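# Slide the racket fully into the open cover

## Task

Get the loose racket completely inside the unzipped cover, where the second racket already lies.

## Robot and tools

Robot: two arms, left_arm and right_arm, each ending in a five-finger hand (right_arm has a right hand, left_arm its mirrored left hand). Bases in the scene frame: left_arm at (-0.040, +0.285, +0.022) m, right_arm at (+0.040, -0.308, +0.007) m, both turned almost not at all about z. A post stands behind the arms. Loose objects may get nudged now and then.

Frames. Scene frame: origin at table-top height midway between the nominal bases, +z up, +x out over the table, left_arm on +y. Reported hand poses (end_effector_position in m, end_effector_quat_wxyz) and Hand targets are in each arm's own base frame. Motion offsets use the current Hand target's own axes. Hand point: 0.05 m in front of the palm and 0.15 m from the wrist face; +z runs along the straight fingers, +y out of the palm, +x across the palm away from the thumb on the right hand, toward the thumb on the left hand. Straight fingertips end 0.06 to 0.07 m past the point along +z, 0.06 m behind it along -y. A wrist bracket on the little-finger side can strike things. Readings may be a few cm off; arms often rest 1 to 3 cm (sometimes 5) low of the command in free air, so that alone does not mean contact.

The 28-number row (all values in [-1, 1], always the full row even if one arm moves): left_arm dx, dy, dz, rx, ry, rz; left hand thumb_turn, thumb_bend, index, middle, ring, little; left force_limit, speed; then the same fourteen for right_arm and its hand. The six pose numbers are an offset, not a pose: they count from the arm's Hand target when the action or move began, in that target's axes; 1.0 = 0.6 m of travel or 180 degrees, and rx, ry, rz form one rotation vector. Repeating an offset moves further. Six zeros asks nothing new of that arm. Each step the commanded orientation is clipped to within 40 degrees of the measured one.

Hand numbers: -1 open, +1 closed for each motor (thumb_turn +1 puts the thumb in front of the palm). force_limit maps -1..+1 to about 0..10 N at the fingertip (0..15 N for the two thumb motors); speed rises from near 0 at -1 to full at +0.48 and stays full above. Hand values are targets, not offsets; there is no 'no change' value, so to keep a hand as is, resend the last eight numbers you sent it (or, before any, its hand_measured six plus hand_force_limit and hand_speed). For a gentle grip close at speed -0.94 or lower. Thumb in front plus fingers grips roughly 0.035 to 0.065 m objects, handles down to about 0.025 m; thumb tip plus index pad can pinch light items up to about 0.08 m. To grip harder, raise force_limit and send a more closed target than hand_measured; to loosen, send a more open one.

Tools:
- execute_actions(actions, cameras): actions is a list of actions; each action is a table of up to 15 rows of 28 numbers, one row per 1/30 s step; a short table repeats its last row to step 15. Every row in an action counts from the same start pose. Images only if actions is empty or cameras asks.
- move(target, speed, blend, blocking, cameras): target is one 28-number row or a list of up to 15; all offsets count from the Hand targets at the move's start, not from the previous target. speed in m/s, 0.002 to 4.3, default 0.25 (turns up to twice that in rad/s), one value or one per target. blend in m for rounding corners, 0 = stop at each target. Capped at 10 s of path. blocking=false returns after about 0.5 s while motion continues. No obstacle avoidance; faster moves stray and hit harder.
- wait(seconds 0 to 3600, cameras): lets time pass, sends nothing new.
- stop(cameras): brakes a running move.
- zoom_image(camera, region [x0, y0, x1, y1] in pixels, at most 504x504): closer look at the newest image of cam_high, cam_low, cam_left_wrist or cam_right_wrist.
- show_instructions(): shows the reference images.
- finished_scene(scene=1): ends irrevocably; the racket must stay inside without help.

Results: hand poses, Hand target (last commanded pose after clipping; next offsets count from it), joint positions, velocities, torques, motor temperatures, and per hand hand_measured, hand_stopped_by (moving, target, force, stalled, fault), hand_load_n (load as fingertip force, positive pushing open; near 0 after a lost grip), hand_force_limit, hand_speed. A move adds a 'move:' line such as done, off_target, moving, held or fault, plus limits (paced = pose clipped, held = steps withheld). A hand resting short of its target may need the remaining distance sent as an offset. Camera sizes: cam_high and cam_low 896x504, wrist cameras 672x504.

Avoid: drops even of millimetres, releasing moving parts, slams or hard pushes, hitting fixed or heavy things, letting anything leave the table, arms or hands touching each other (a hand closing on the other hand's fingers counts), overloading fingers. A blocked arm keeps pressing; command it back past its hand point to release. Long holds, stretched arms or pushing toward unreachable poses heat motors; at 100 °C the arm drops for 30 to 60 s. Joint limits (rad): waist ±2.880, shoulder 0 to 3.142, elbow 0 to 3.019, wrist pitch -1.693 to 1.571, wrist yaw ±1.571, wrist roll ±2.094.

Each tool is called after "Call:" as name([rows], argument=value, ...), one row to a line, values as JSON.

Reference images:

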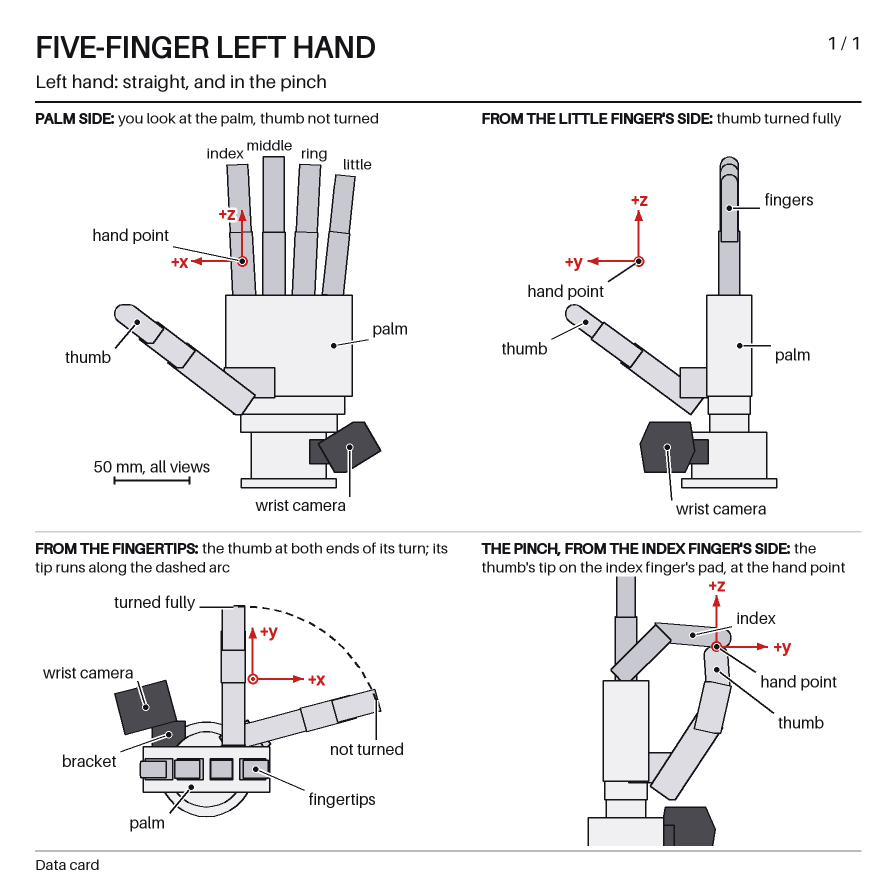

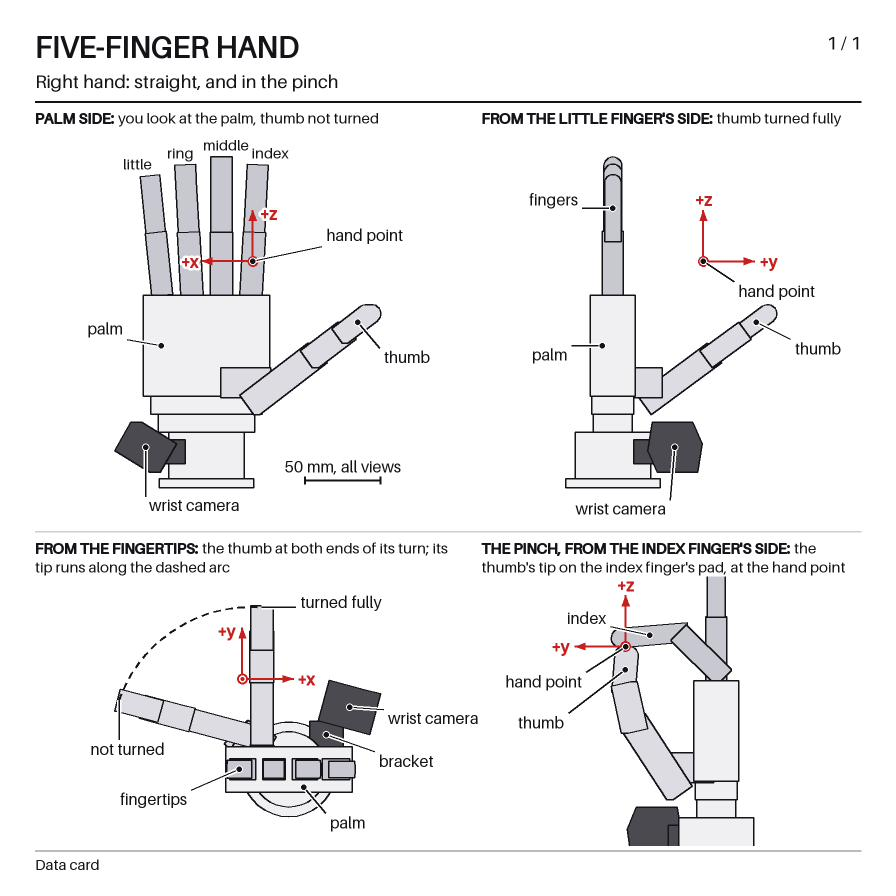

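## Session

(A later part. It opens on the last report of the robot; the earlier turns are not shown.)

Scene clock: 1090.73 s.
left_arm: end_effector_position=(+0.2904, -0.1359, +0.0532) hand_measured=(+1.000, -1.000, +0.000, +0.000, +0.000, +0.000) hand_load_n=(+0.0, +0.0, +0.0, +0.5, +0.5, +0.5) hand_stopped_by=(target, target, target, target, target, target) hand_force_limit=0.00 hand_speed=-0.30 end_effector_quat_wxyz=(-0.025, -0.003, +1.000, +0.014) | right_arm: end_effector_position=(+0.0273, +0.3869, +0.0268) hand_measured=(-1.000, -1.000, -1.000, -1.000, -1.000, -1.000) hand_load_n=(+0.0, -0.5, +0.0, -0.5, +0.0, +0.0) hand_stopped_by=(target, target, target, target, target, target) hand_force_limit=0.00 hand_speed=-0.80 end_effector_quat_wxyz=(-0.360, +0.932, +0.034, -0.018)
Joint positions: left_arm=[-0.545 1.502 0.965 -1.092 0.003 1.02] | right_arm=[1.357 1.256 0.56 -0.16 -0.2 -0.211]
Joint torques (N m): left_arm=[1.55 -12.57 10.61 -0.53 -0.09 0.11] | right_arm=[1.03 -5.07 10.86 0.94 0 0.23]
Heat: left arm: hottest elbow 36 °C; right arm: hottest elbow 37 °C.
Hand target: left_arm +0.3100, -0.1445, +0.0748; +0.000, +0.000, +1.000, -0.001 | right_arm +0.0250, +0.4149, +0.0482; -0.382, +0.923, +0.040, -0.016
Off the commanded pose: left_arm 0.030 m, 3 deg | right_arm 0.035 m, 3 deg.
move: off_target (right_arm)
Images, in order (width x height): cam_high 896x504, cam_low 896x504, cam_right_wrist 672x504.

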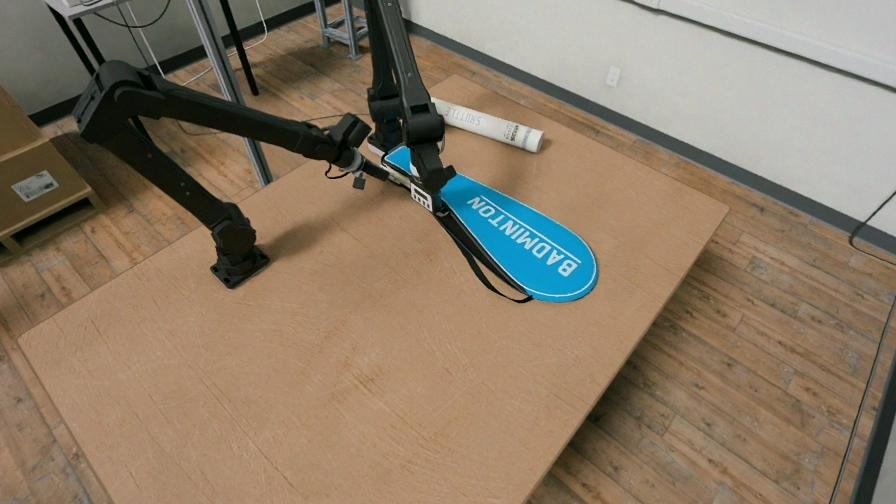

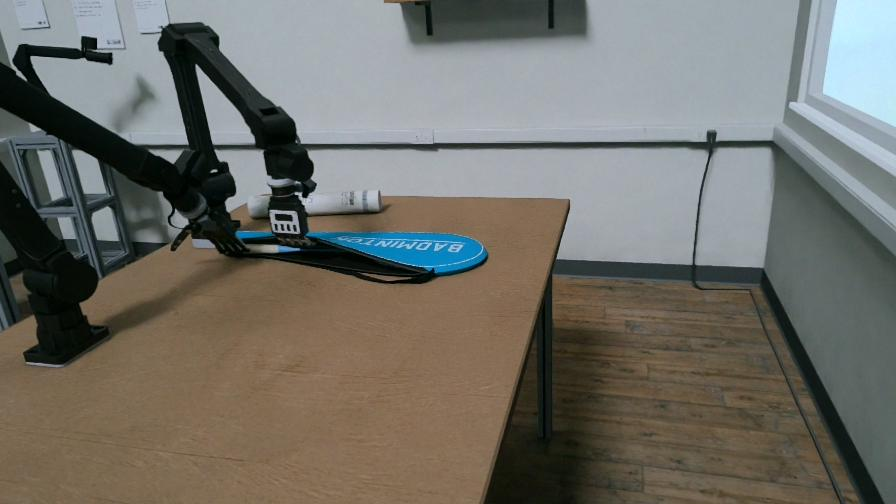

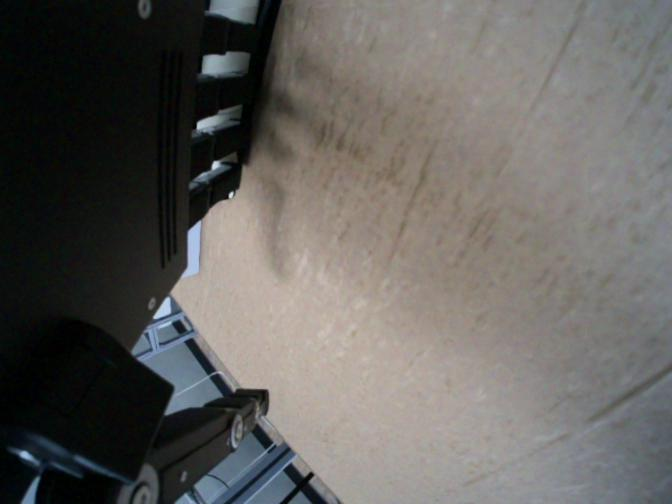

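Call:
move([
  [0,0,0,0,0,0,1,-1,0,0,0,0,0,-0.3,0.0058,-0.0493,0.0493,0,0,0,-1,-1,-1,-1,-1,-1,0,-0.8],
], speed=[0.05], cameras=["cam_low","cam_high","cam_left_wrist","cam_right_wrist"])

Call:
zoom_image(camera="cam_low", region=[180, 200, 340, 290])

Call:
zoom_image(camera="cam_high", region=[340, 130, 480, 250])

Scene clock: 1095.23 s.
left_arm: end_effector_position=(+0.2893, -0.1352, +0.0536) hand_measured=(+1.000, -1.000, +0.000, +0.000, +0.000, +0.000) hand_load_n=(+0.0, -0.5, +0.0, +0.5, +0.5, +0.5) hand_stopped_by=(target, target, target, target, target, target) hand_force_limit=0.00 hand_speed=-0.30 end_effector_quat_wxyz=(-0.027, -0.003, +1.000, +0.015) | right_arm: end_effector_position=(+0.0265, +0.4242, +0.0256) hand_measured=(-1.000, -1.000, -1.000, -1.000, -1.000, -1.000) hand_load_n=(+0.0, +0.0, +0.0, -0.5, +0.0, +0.0) hand_stopped_by=(target, target, target, target, target, target) hand_force_limit=0.00 hand_speed=-0.80 end_effector_quat_wxyz=(-0.353, +0.935, +0.035, -0.020)
Joint positions: left_arm=[-0.545 1.502 0.965 -1.097 0.003 1.02] | right_arm=[1.382 1.366 0.66 -0.16 -0.186 -0.195]
Joint torques (N m): left_arm=[1.55 -12.51 10.58 -0.4 -0.09 0.11] | right_arm=[0.97 -6.18 10.93 1.39 0.06 0.24]
Heat: left arm: hottest elbow 36 °C; right arm: hottest elbow 37 °C.
Hand target: left_arm +0.3100, -0.1445, +0.0748; +0.000, +0.000, +1.000, -0.001 | right_arm +0.0249, +0.4569, +0.0481; -0.382, +0.923, +0.040, -0.016
Off the commanded pose: left_arm 0.031 m, 4 deg | right_arm 0.040 m, 4 deg.
move: off_target (right_arm)

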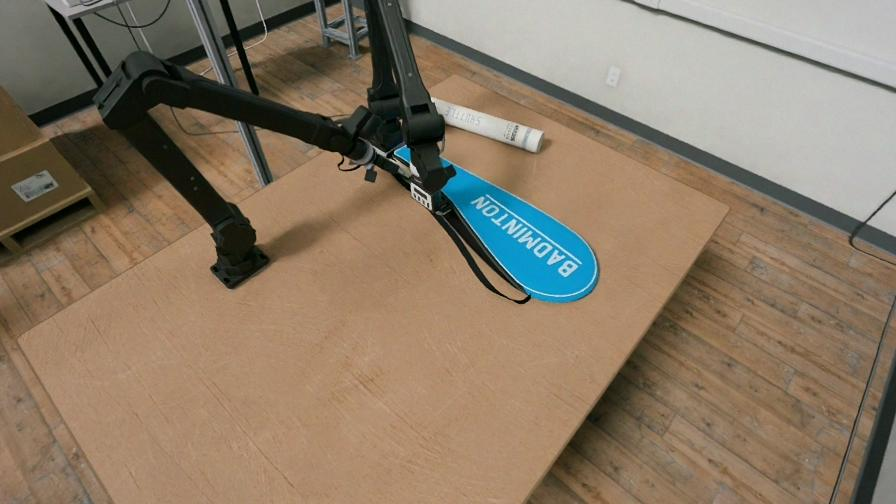

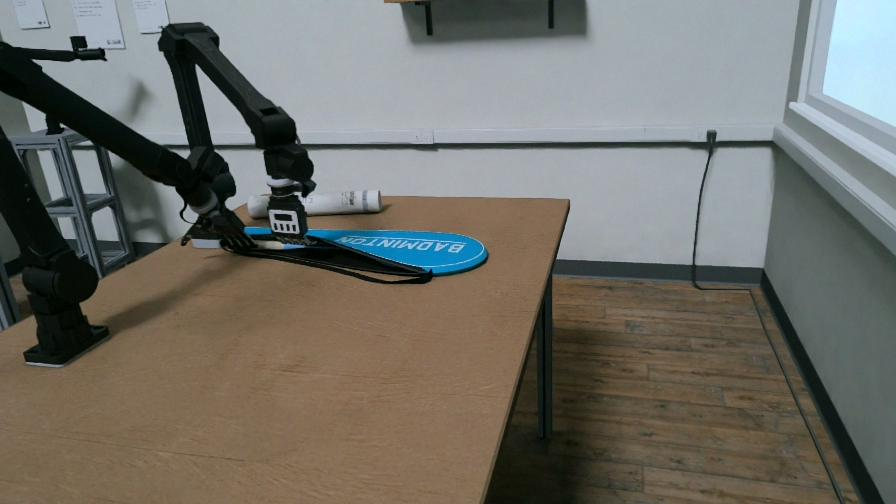

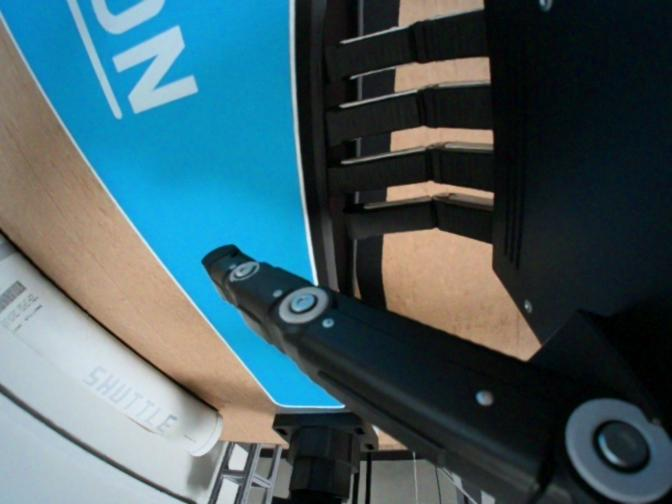

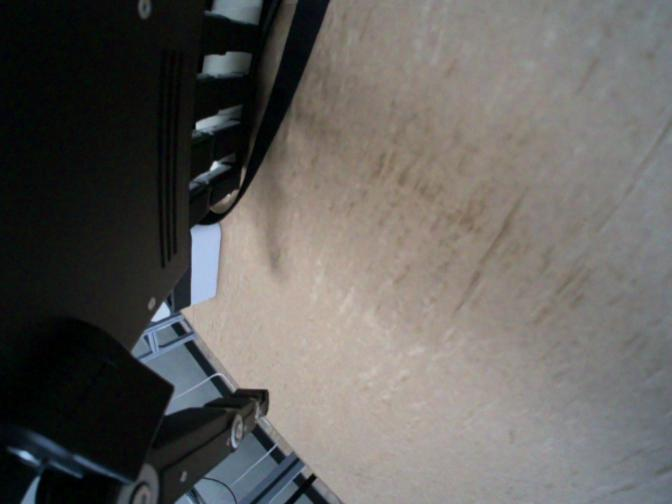

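Scaled by 3.150 from the camera's image (finer frame: 1280x720).

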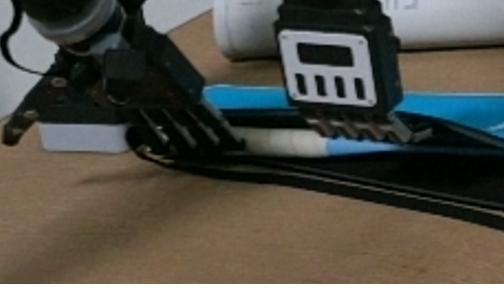

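Scaled by 3.600 from the camera's image (finer frame: 1280x720).

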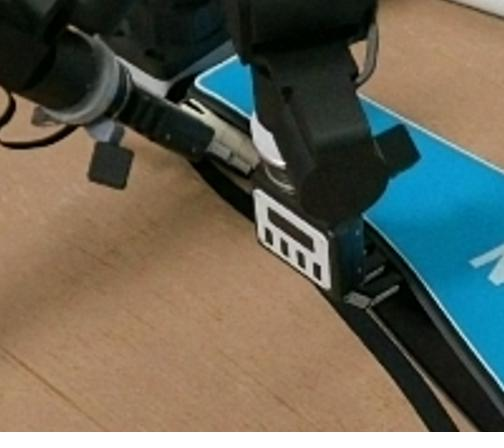

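Call:
move([
  [0,0.03,0,0,0,0,1,-1,0,0,0,0,0,-0.3,0.0043,-0.036,0.036,0,0,0,-1,-1,-1,-1,-1,-1,0,-0.8],
], speed=[0.05], cameras=["cam_low","cam_high","cam_left_wrist","cam_right_wrist"])

Call:
zoom_image(camera="cam_low", region=[180, 200, 340, 290])

Call:
zoom_image(camera="cam_high", region=[340, 130, 480, 250])

Scene clock: 1101.20 s.
left_arm: end_effector_position=(+0.2973, -0.1251, +0.0608) hand_measured=(+1.000, -1.000, +0.000, +0.000, +0.000, +0.000) hand_load_n=(+0.0, +0.0, +0.0, +0.5, +0.0, +0.0) hand_stopped_by=(target, target, target, target, target, target) hand_force_limit=0.00 hand_speed=-0.30 end_effector_quat_wxyz=(-0.017, -0.002, +1.000, +0.008) | right_arm: end_effector_position=(+0.0270, +0.4545, +0.0257) hand_measured=(-1.000, -1.000, -1.000, -1.000, -1.000, -1.000) hand_load_n=(+0.0, +0.0, +0.0, -0.5, -0.5, +0.0) hand_stopped_by=(target, target, target, target, target, target) hand_force_limit=0.00 hand_speed=-0.80 end_effector_quat_wxyz=(-0.353, +0.935, +0.035, -0.020)
Joint positions: left_arm=[-0.511 1.477 0.965 -1.097 0.003 1.055] | right_arm=[1.396 1.443 0.738 -0.16 -0.177 -0.185]
Joint torques (N m): left_arm=[1.61 -11.99 8.79 -0.28 -0.09 0.14] | right_arm=[0.97 -7.06 10.97 1.4 0.06 0.23]
Heat: left arm: hottest elbow 37 °C; right arm: hottest elbow 37 °C.
Hand target: left_arm +0.3100, -0.1265, +0.0747; +0.000, +0.000, +1.000, -0.001 | right_arm +0.0248, +0.4875, +0.0481; -0.382, +0.923, +0.040, -0.016
Off the commanded pose: left_arm 0.019 m, 2 deg | right_arm 0.040 m, 4 deg.
move: off_target (left_arm, right_arm)

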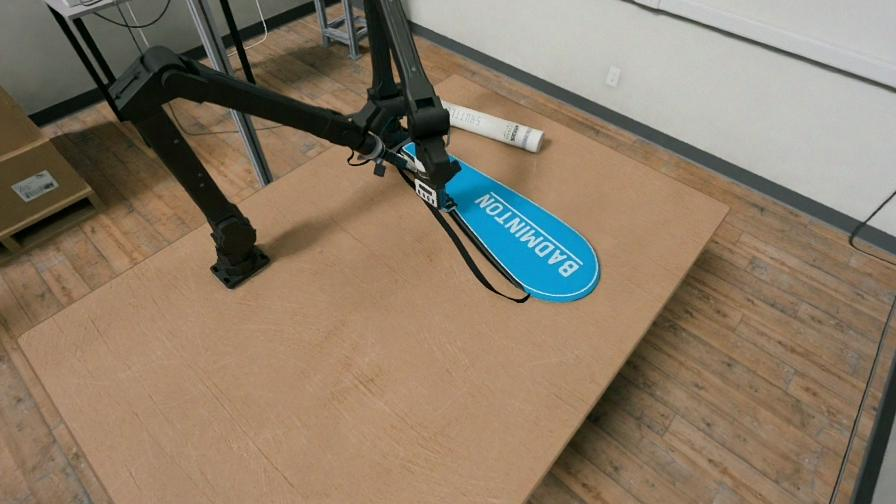

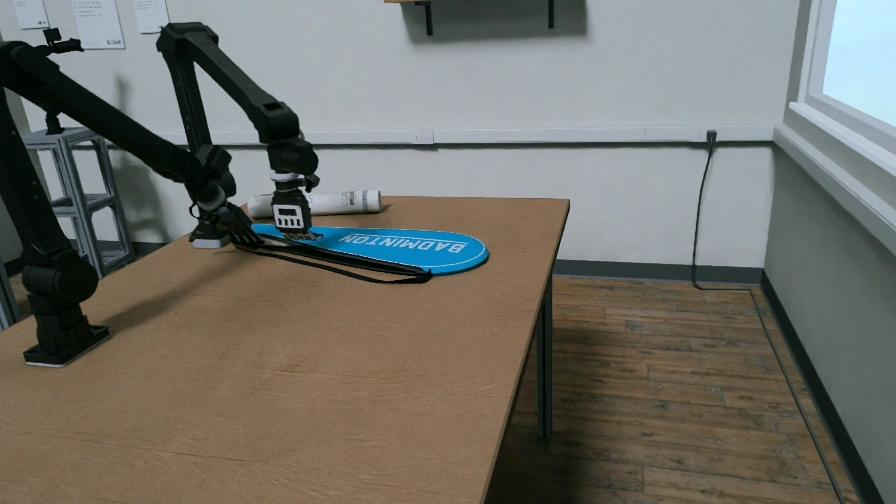

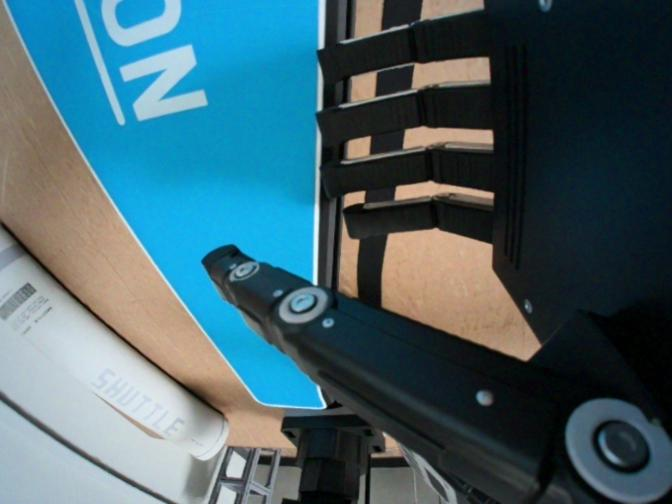

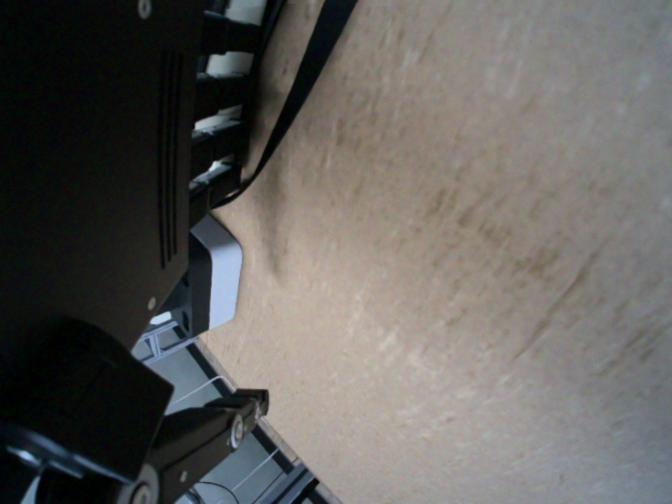

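Scaled by 3.150 from the camera's image (finer frame: 1280x720).

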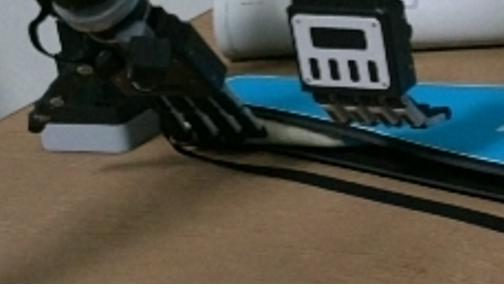

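Scaled by 3.600 from the camera's image (finer frame: 1280x720).

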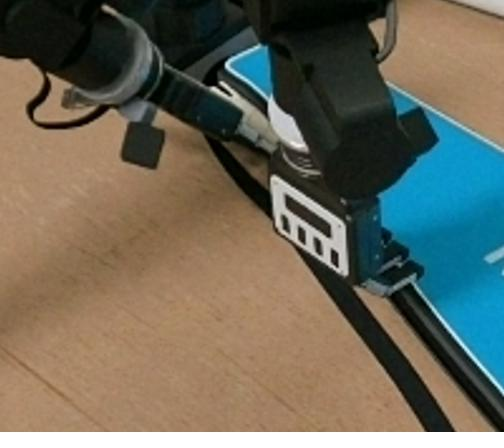

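Call:
move([
  [0,0,-0.03,0,0,0,1,-1,0,0,0,0,0,-0.3,0,0,0,0,0,0,-1,-1,-1,-1,-1,-1,0,-0.8],
  [0.0583,-0.1058,-0.01,0,0,0,1,-1,0,0,0,0,0,-0.3,0,0,0,0,0,0,-1,-1,-1,-1,-1,-1,0,-0.8],
  [0.0583,-0.1058,0.0878,0,0,0,1,-1,0,0,0,0,0,-0.3,0,0,0,0,0,0,-1,-1,-1,-1,-1,-1,0,-0.8],
  [0.0583,-0.0392,0.0878,0,0,0,1,-1,0,0,0,0,0,-0.3,0,0,0,0,0,0,-1,-1,-1,-1,-1,-1,0,-0.8],
], speed=[0.1,0.1,0.1,0.05], cameras=["cam_low","cam_high","cam_left_wrist","cam_right_wrist"])

Call:
zoom_image(camera="cam_low", region=[180, 200, 340, 290])

Call:
zoom_image(camera="cam_high", region=[340, 130, 480, 250])

Scene clock: 1127.00 s.
left_arm: end_effector_position=(+0.2698, -0.1501, +0.0181) hand_measured=(+1.000, -1.000, +0.000, +0.000, +0.000, +0.000) hand_load_n=(+0.0, +0.0, +0.5, +0.0, +0.0, +0.0) hand_stopped_by=(target, target, target, target, target, target) hand_force_limit=0.00 hand_speed=-0.30 end_effector_quat_wxyz=(-0.012, -0.005, +1.000, +0.007) | right_arm: end_effector_position=(+0.0271, +0.4545, +0.0257) hand_measured=(-1.000, -1.000, -1.000, -1.000, -1.000, -1.000) hand_load_n=(-0.5, +0.0, +0.0, +0.0, +0.0, +0.0) hand_stopped_by=(target, target, target, target, target, target) hand_force_limit=0.00 hand_speed=-0.80 end_effector_quat_wxyz=(-0.353, +0.935, +0.035, -0.020)
Joint positions: left_arm=[-0.606 1.514 0.875 -0.96 0.003 0.954] | right_arm=[1.396 1.443 0.738 -0.16 -0.176 -0.185]
Joint torques (N m): left_arm=[1.55 -11.87 5.78 0.43 -0.1 0.18] | right_arm=[0.97 -7.06 10.97 1.4 0.07 0.23]
Heat: left arm: hottest elbow 36 °C; right arm: hottest elbow 38 °C.
Hand target: left_arm +0.2750, -0.1501, +0.0221; +0.000, +0.000, +1.000, -0.001 | right_arm +0.0248, +0.4875, +0.0481; -0.382, +0.923, +0.040, -0.016
Off the commanded pose: left_arm 0.007 m, 2 deg | right_arm 0.040 m, 4 deg.
move: done

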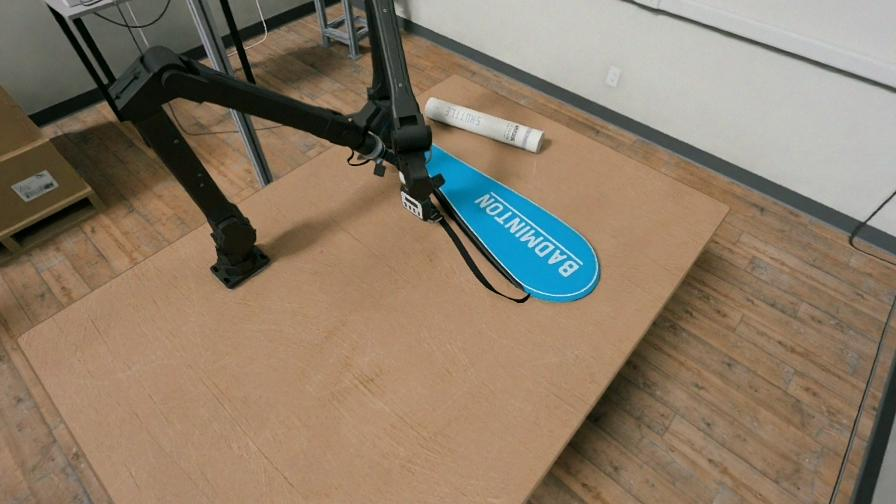

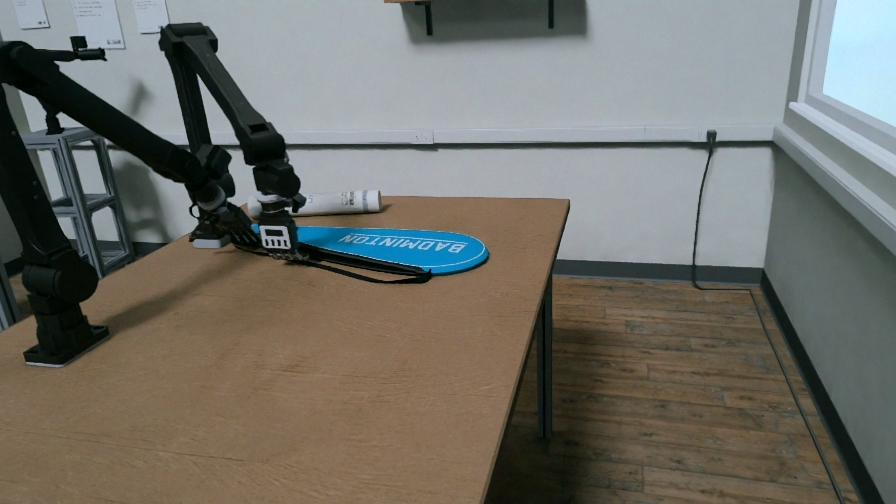

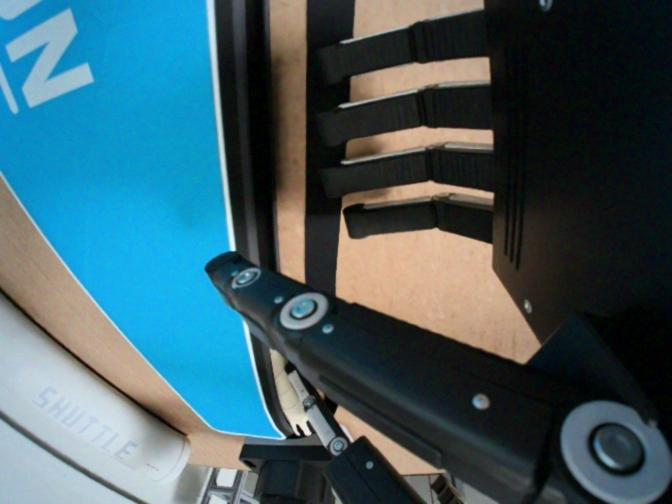

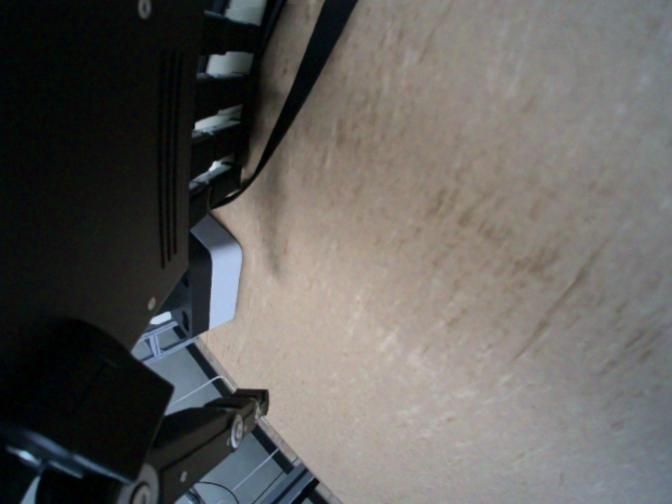

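Scaled by 3.150 from the camera's image (finer frame: 1280x720).

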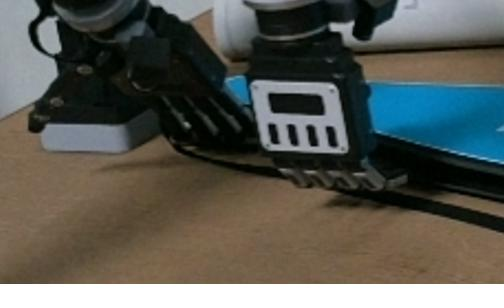

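Scaled by 3.600 from the camera's image (finer frame: 1280x720).

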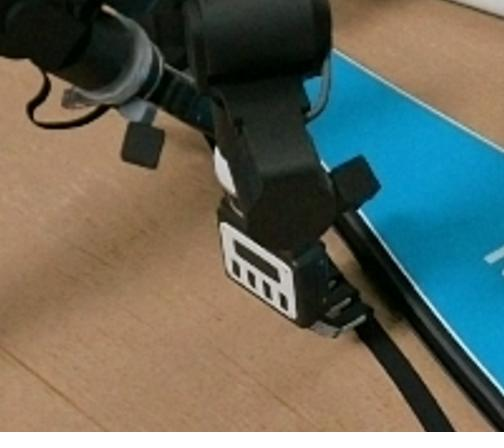

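Call:
move([
  [0,0.075,-0.008,0,0,0,1,-1,0,0,0,0,0,-0.3,0,0,0,0,0,0,-1,-1,-1,-1,-1,-1,0,-0.8],
], speed=[0.05], cameras=["cam_low","cam_high","cam_left_wrist"])

Call:
zoom_image(camera="cam_low", region=[180, 200, 340, 290])

Call:
zoom_image(camera="cam_left_wrist", region=[200, 0, 500, 250])

Scene clock: 1132.13 s.
left_arm: end_effector_position=(+0.2712, -0.1111, +0.0232) hand_measured=(+1.000, -1.000, +0.000, +0.000, +0.000, +0.000) hand_load_n=(+0.0, +0.0, +0.0, +0.0, +0.5, +0.0) hand_stopped_by=(target, target, target, target, target, target) hand_force_limit=0.00 hand_speed=-0.30 end_effector_quat_wxyz=(-0.007, +0.002, +1.000, +0.002) | right_arm: end_effector_position=(+0.0276, +0.4564, +0.0263) hand_measured=(-1.000, -1.000, -1.000, -1.000, -1.000, -1.000) hand_load_n=(+0.0, +0.0, +0.0, +0.0, +0.0, +0.0) hand_stopped_by=(target, target, target, target, target, target) hand_force_limit=0.00 hand_speed=-0.80 end_effector_quat_wxyz=(-0.354, +0.934, +0.035, -0.019)
Joint positions: left_arm=[-0.514 1.445 0.818 -0.959 0.003 1.061] | right_arm=[1.396 1.446 0.743 -0.16 -0.175 -0.185]
Joint torques (N m): left_arm=[1.9 -10.81 5.81 0.1 -0.09 0.14] | right_arm=[0.97 -7.24 10.71 1.4 0.02 0.23]
Heat: left arm: hottest elbow 36 °C; right arm: hottest elbow 38 °C.
Hand target: left_arm +0.2750, -0.1051, +0.0268; +0.000, +0.000, +1.000, -0.001 | right_arm +0.0248, +0.4875, +0.0481; -0.382, +0.923, +0.040, -0.016
Off the commanded pose: left_arm 0.008 m, 1 deg | right_arm 0.038 m, 4 deg.
move: done
Images, in order (width x height): cam_high 896x504, cam_low 896x504, cam_left_wrist 672x504.

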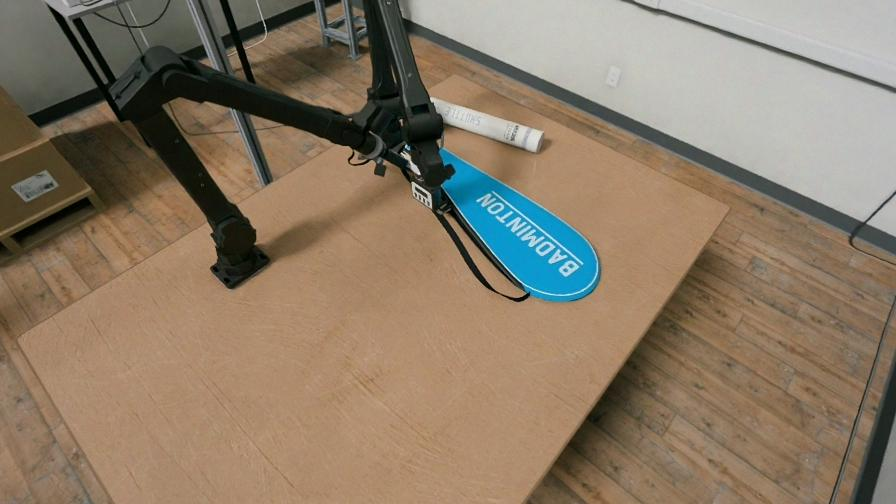

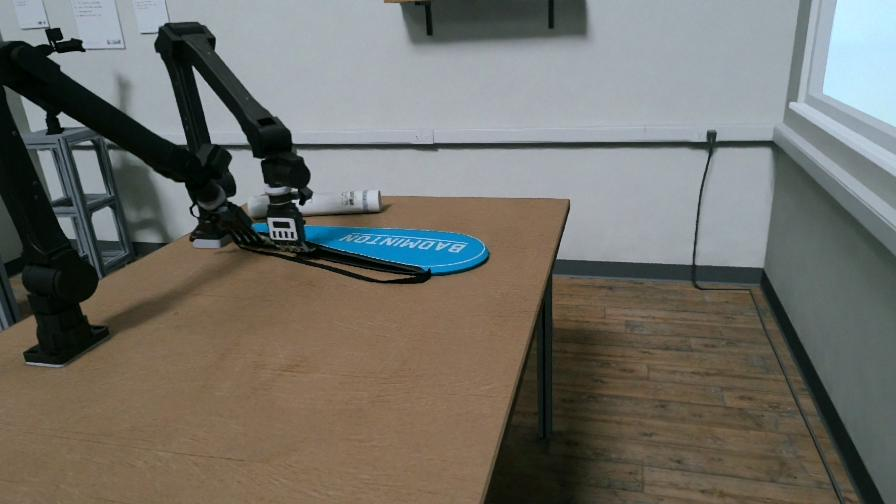

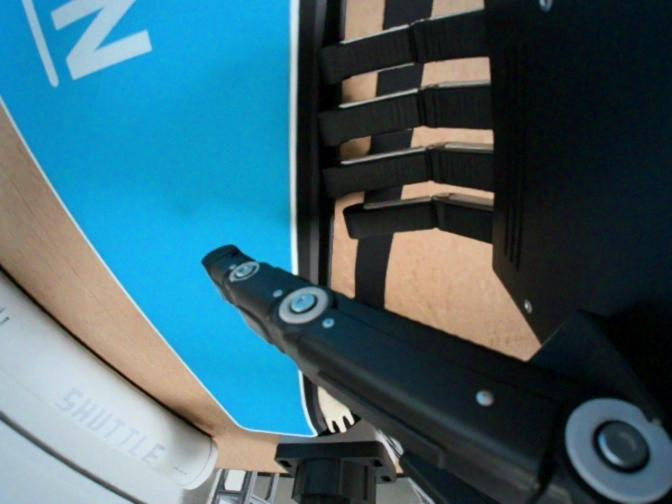

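Scaled by 3.150 from the camera's image (finer frame: 1280x720).

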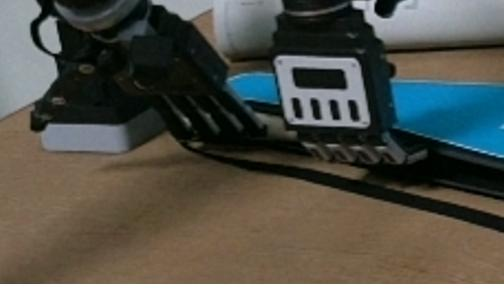

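Scaled by 1.680 from the camera's image (finer frame: 960x720).

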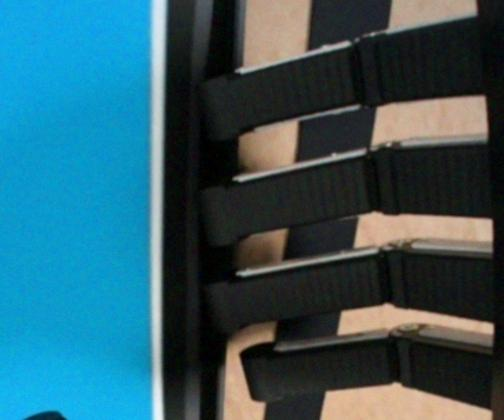

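Call:
move([
  [0,0.04,0.004,0,0,0,1,-1,0,0,0,0,0,-0.3,0,0,0,0,0,0,-1,-1,-1,-1,-1,-1,0,-0.8],
], speed=[0.05], cameras=["cam_high","cam_left_wrist"])

Call:
zoom_image(camera="cam_left_wrist", region=[200, 0, 500, 250])

Scene clock: 1135.40 s.
left_arm: end_effector_position=(+0.2692, -0.0861, +0.0208) hand_measured=(+1.000, -1.000, +0.000, +0.000, +0.000, +0.000) hand_load_n=(-0.5, +0.0, +0.0, +0.0, +0.5, +0.0) hand_stopped_by=(target, target, target, target, target, target) hand_force_limit=0.00 hand_speed=-0.30 end_effector_quat_wxyz=(-0.013, +0.003, +1.000, +0.004) | right_arm: end_effector_position=(+0.0276, +0.4564, +0.0263) hand_measured=(-1.000, -1.000, -1.000, -1.000, -1.000, -1.000) hand_load_n=(+0.0, +0.0, +0.0, +0.0, +0.0, +0.0) hand_stopped_by=(target, target, target, target, target, target) hand_force_limit=0.00 hand_speed=-0.80 end_effector_quat_wxyz=(-0.354, +0.934, +0.035, -0.019)
Joint positions: left_arm=[-0.451 1.424 0.786 -0.959 0.004 1.126] | right_arm=[1.396 1.446 0.743 -0.16 -0.175 -0.185]
Joint torques (N m): left_arm=[1.85 -10.4 5.74 0.39 -0.14 0.13] | right_arm=[0.97 -7.24 10.71 1.42 0.02 0.23]
Heat: left arm: hottest elbow 35 °C; right arm: hottest elbow 38 °C.
Hand target: left_arm +0.2750, -0.0811, +0.0243; +0.000, +0.000, +1.000, -0.001 | right_arm +0.0248, +0.4875, +0.0481; -0.382, +0.923, +0.040, -0.016
Off the commanded pose: left_arm 0.008 m, 2 deg | right_arm 0.038 m, 4 deg.
move: done

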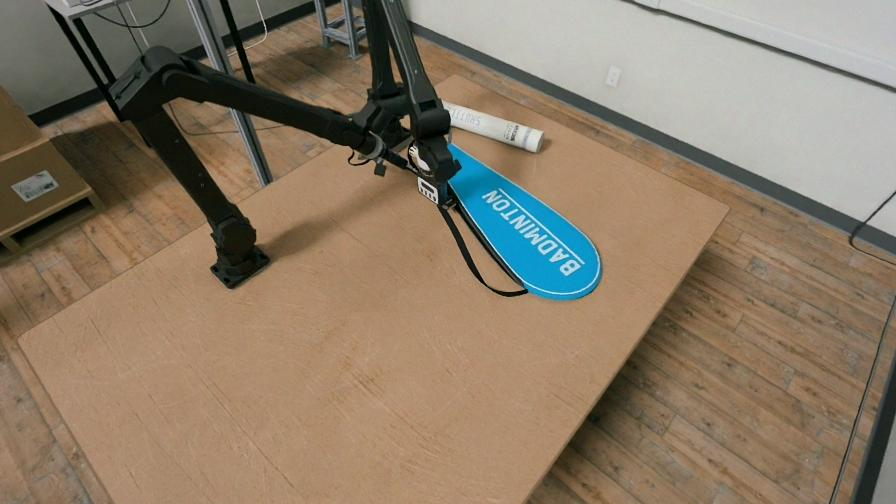

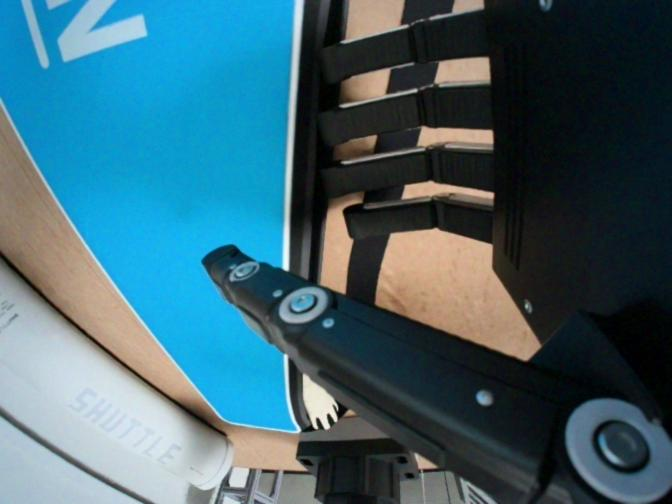

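Scaled by 1.680 from the camera's image (finer frame: 960x720).

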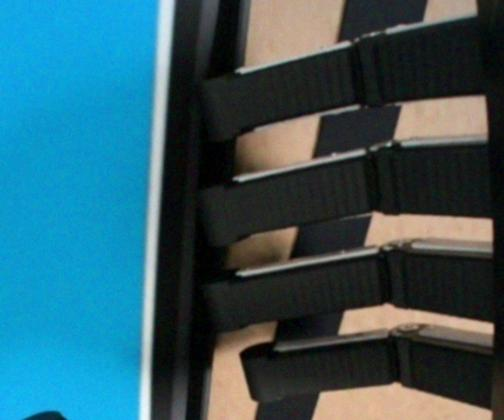

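Call:
move([
  [0,0,-0.2,0,0,0,1,-1,0,0,0,0,0,-0.3,-0.0117,0.0585,-0.129,0,0,0,-1,-1,-1,-1,-1,-1,0,-0.8],
  [0.025,-0.033,-0.326,0,0,-0.5,-1,-1,-1,-1,-1,-1,0,-0.3,-0.0117,0.0585,-0.129,0,0,0,-1,-1,-1,-1,-1,-1,0,-0.8],
  [0.105,0.10,-0.377,0,0,-0.99,-1,-1,-1,-1,-1,-1,0,-0.3,-0.0117,0.0585,-0.129,0,0,0,-1,-1,-1,-1,-1,-1,0,-0.8],
], speed=[0.15,0.25,0.25], cameras=["all"])

Call:
zoom_image(camera="cam_high", region=[340, 120, 480, 250])

Scene clock: 1164.07 s.
left_arm: end_effector_position=(+0.2292, -0.0455, +0.2408) hand_measured=(-1.000, -1.000, -1.000, -1.000, -1.000, -1.000) hand_load_n=(+0.0, +0.0, +0.0, +0.0, +0.0, +0.0) hand_stopped_by=(target, target, target, target, target, target) hand_force_limit=0.00 hand_speed=-0.30 end_effector_quat_wxyz=(+0.002, +0.969, -0.246, +0.002) | right_arm: end_effector_position=(+0.0173, +0.4122, +0.0742) hand_measured=(-1.000, -1.000, -1.000, -1.000, -1.000, -1.000) hand_load_n=(+0.0, +0.0, +0.0, -0.5, +0.0, +0.0) hand_stopped_by=(target, target, target, target, target, target) hand_force_limit=0.00 hand_speed=-0.80 end_effector_quat_wxyz=(-0.381, +0.924, +0.043, -0.021)
Joint positions: left_arm=[0.101 0.933 1.021 -1.657 0.005 -0.973] | right_arm=[1.394 1.207 0.654 -0.255 -0.194 -0.193]
Joint torques (N m): left_arm=[1.44 -4.25 7.32 -0.31 -0.05 -0.22] | right_arm=[-1.49 -6.95 6.89 0.54 -0.26 0.03]
Heat: left arm: hottest elbow 35 °C; right arm: hottest elbow 40 °C.
Hand target: left_arm +0.2257, -0.0433, +0.2417; +0.001, +0.972, -0.233, +0.000 (not the last commanded pose) | right_arm +0.0246, +0.4077, +0.0781; -0.382, +0.923, +0.040, -0.016
Off the commanded pose: left_arm 0.032 m, 27 deg | right_arm 0.009 m, 1 deg.
move: off_target (left_arm; path cut at 10 s); path passed 2 of 3 targets; target 2's new numbers were sent with left_arm's hand 0.026 m and 4 deg from that target

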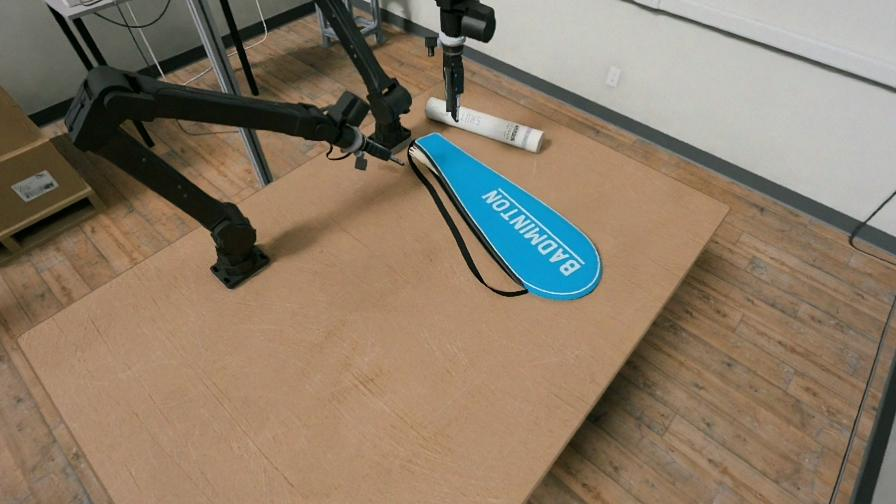

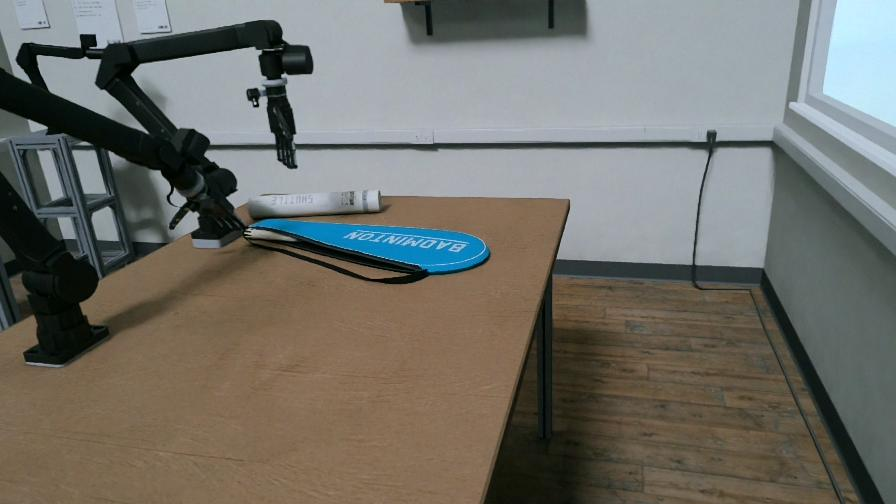

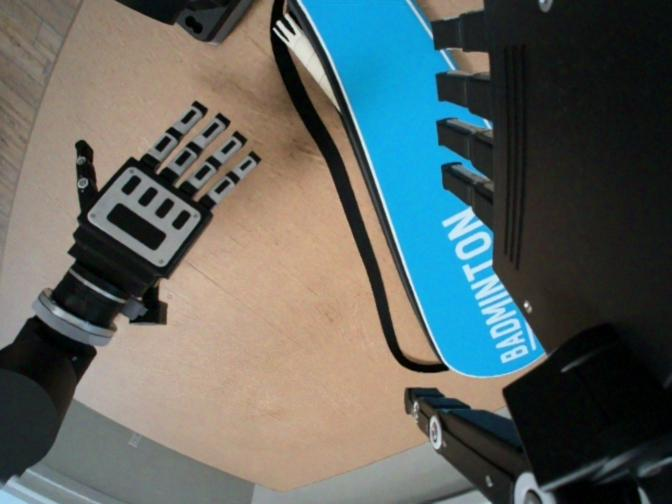

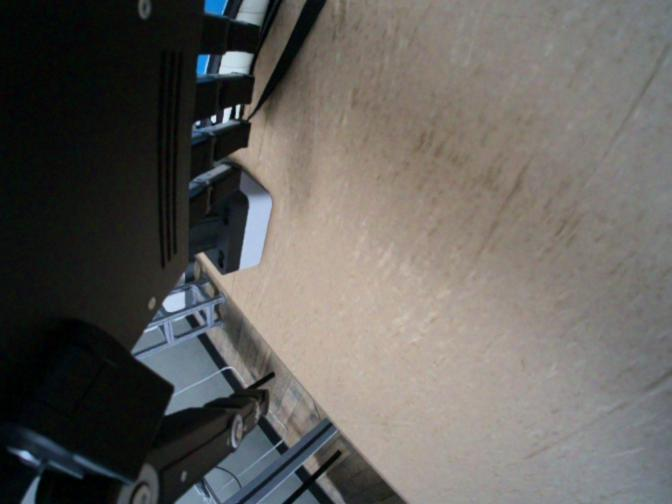

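Scaled by 3.600 from the camera's image (finer frame: 1280x720).

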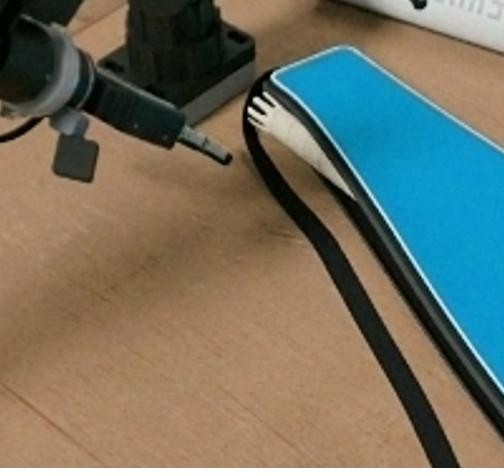

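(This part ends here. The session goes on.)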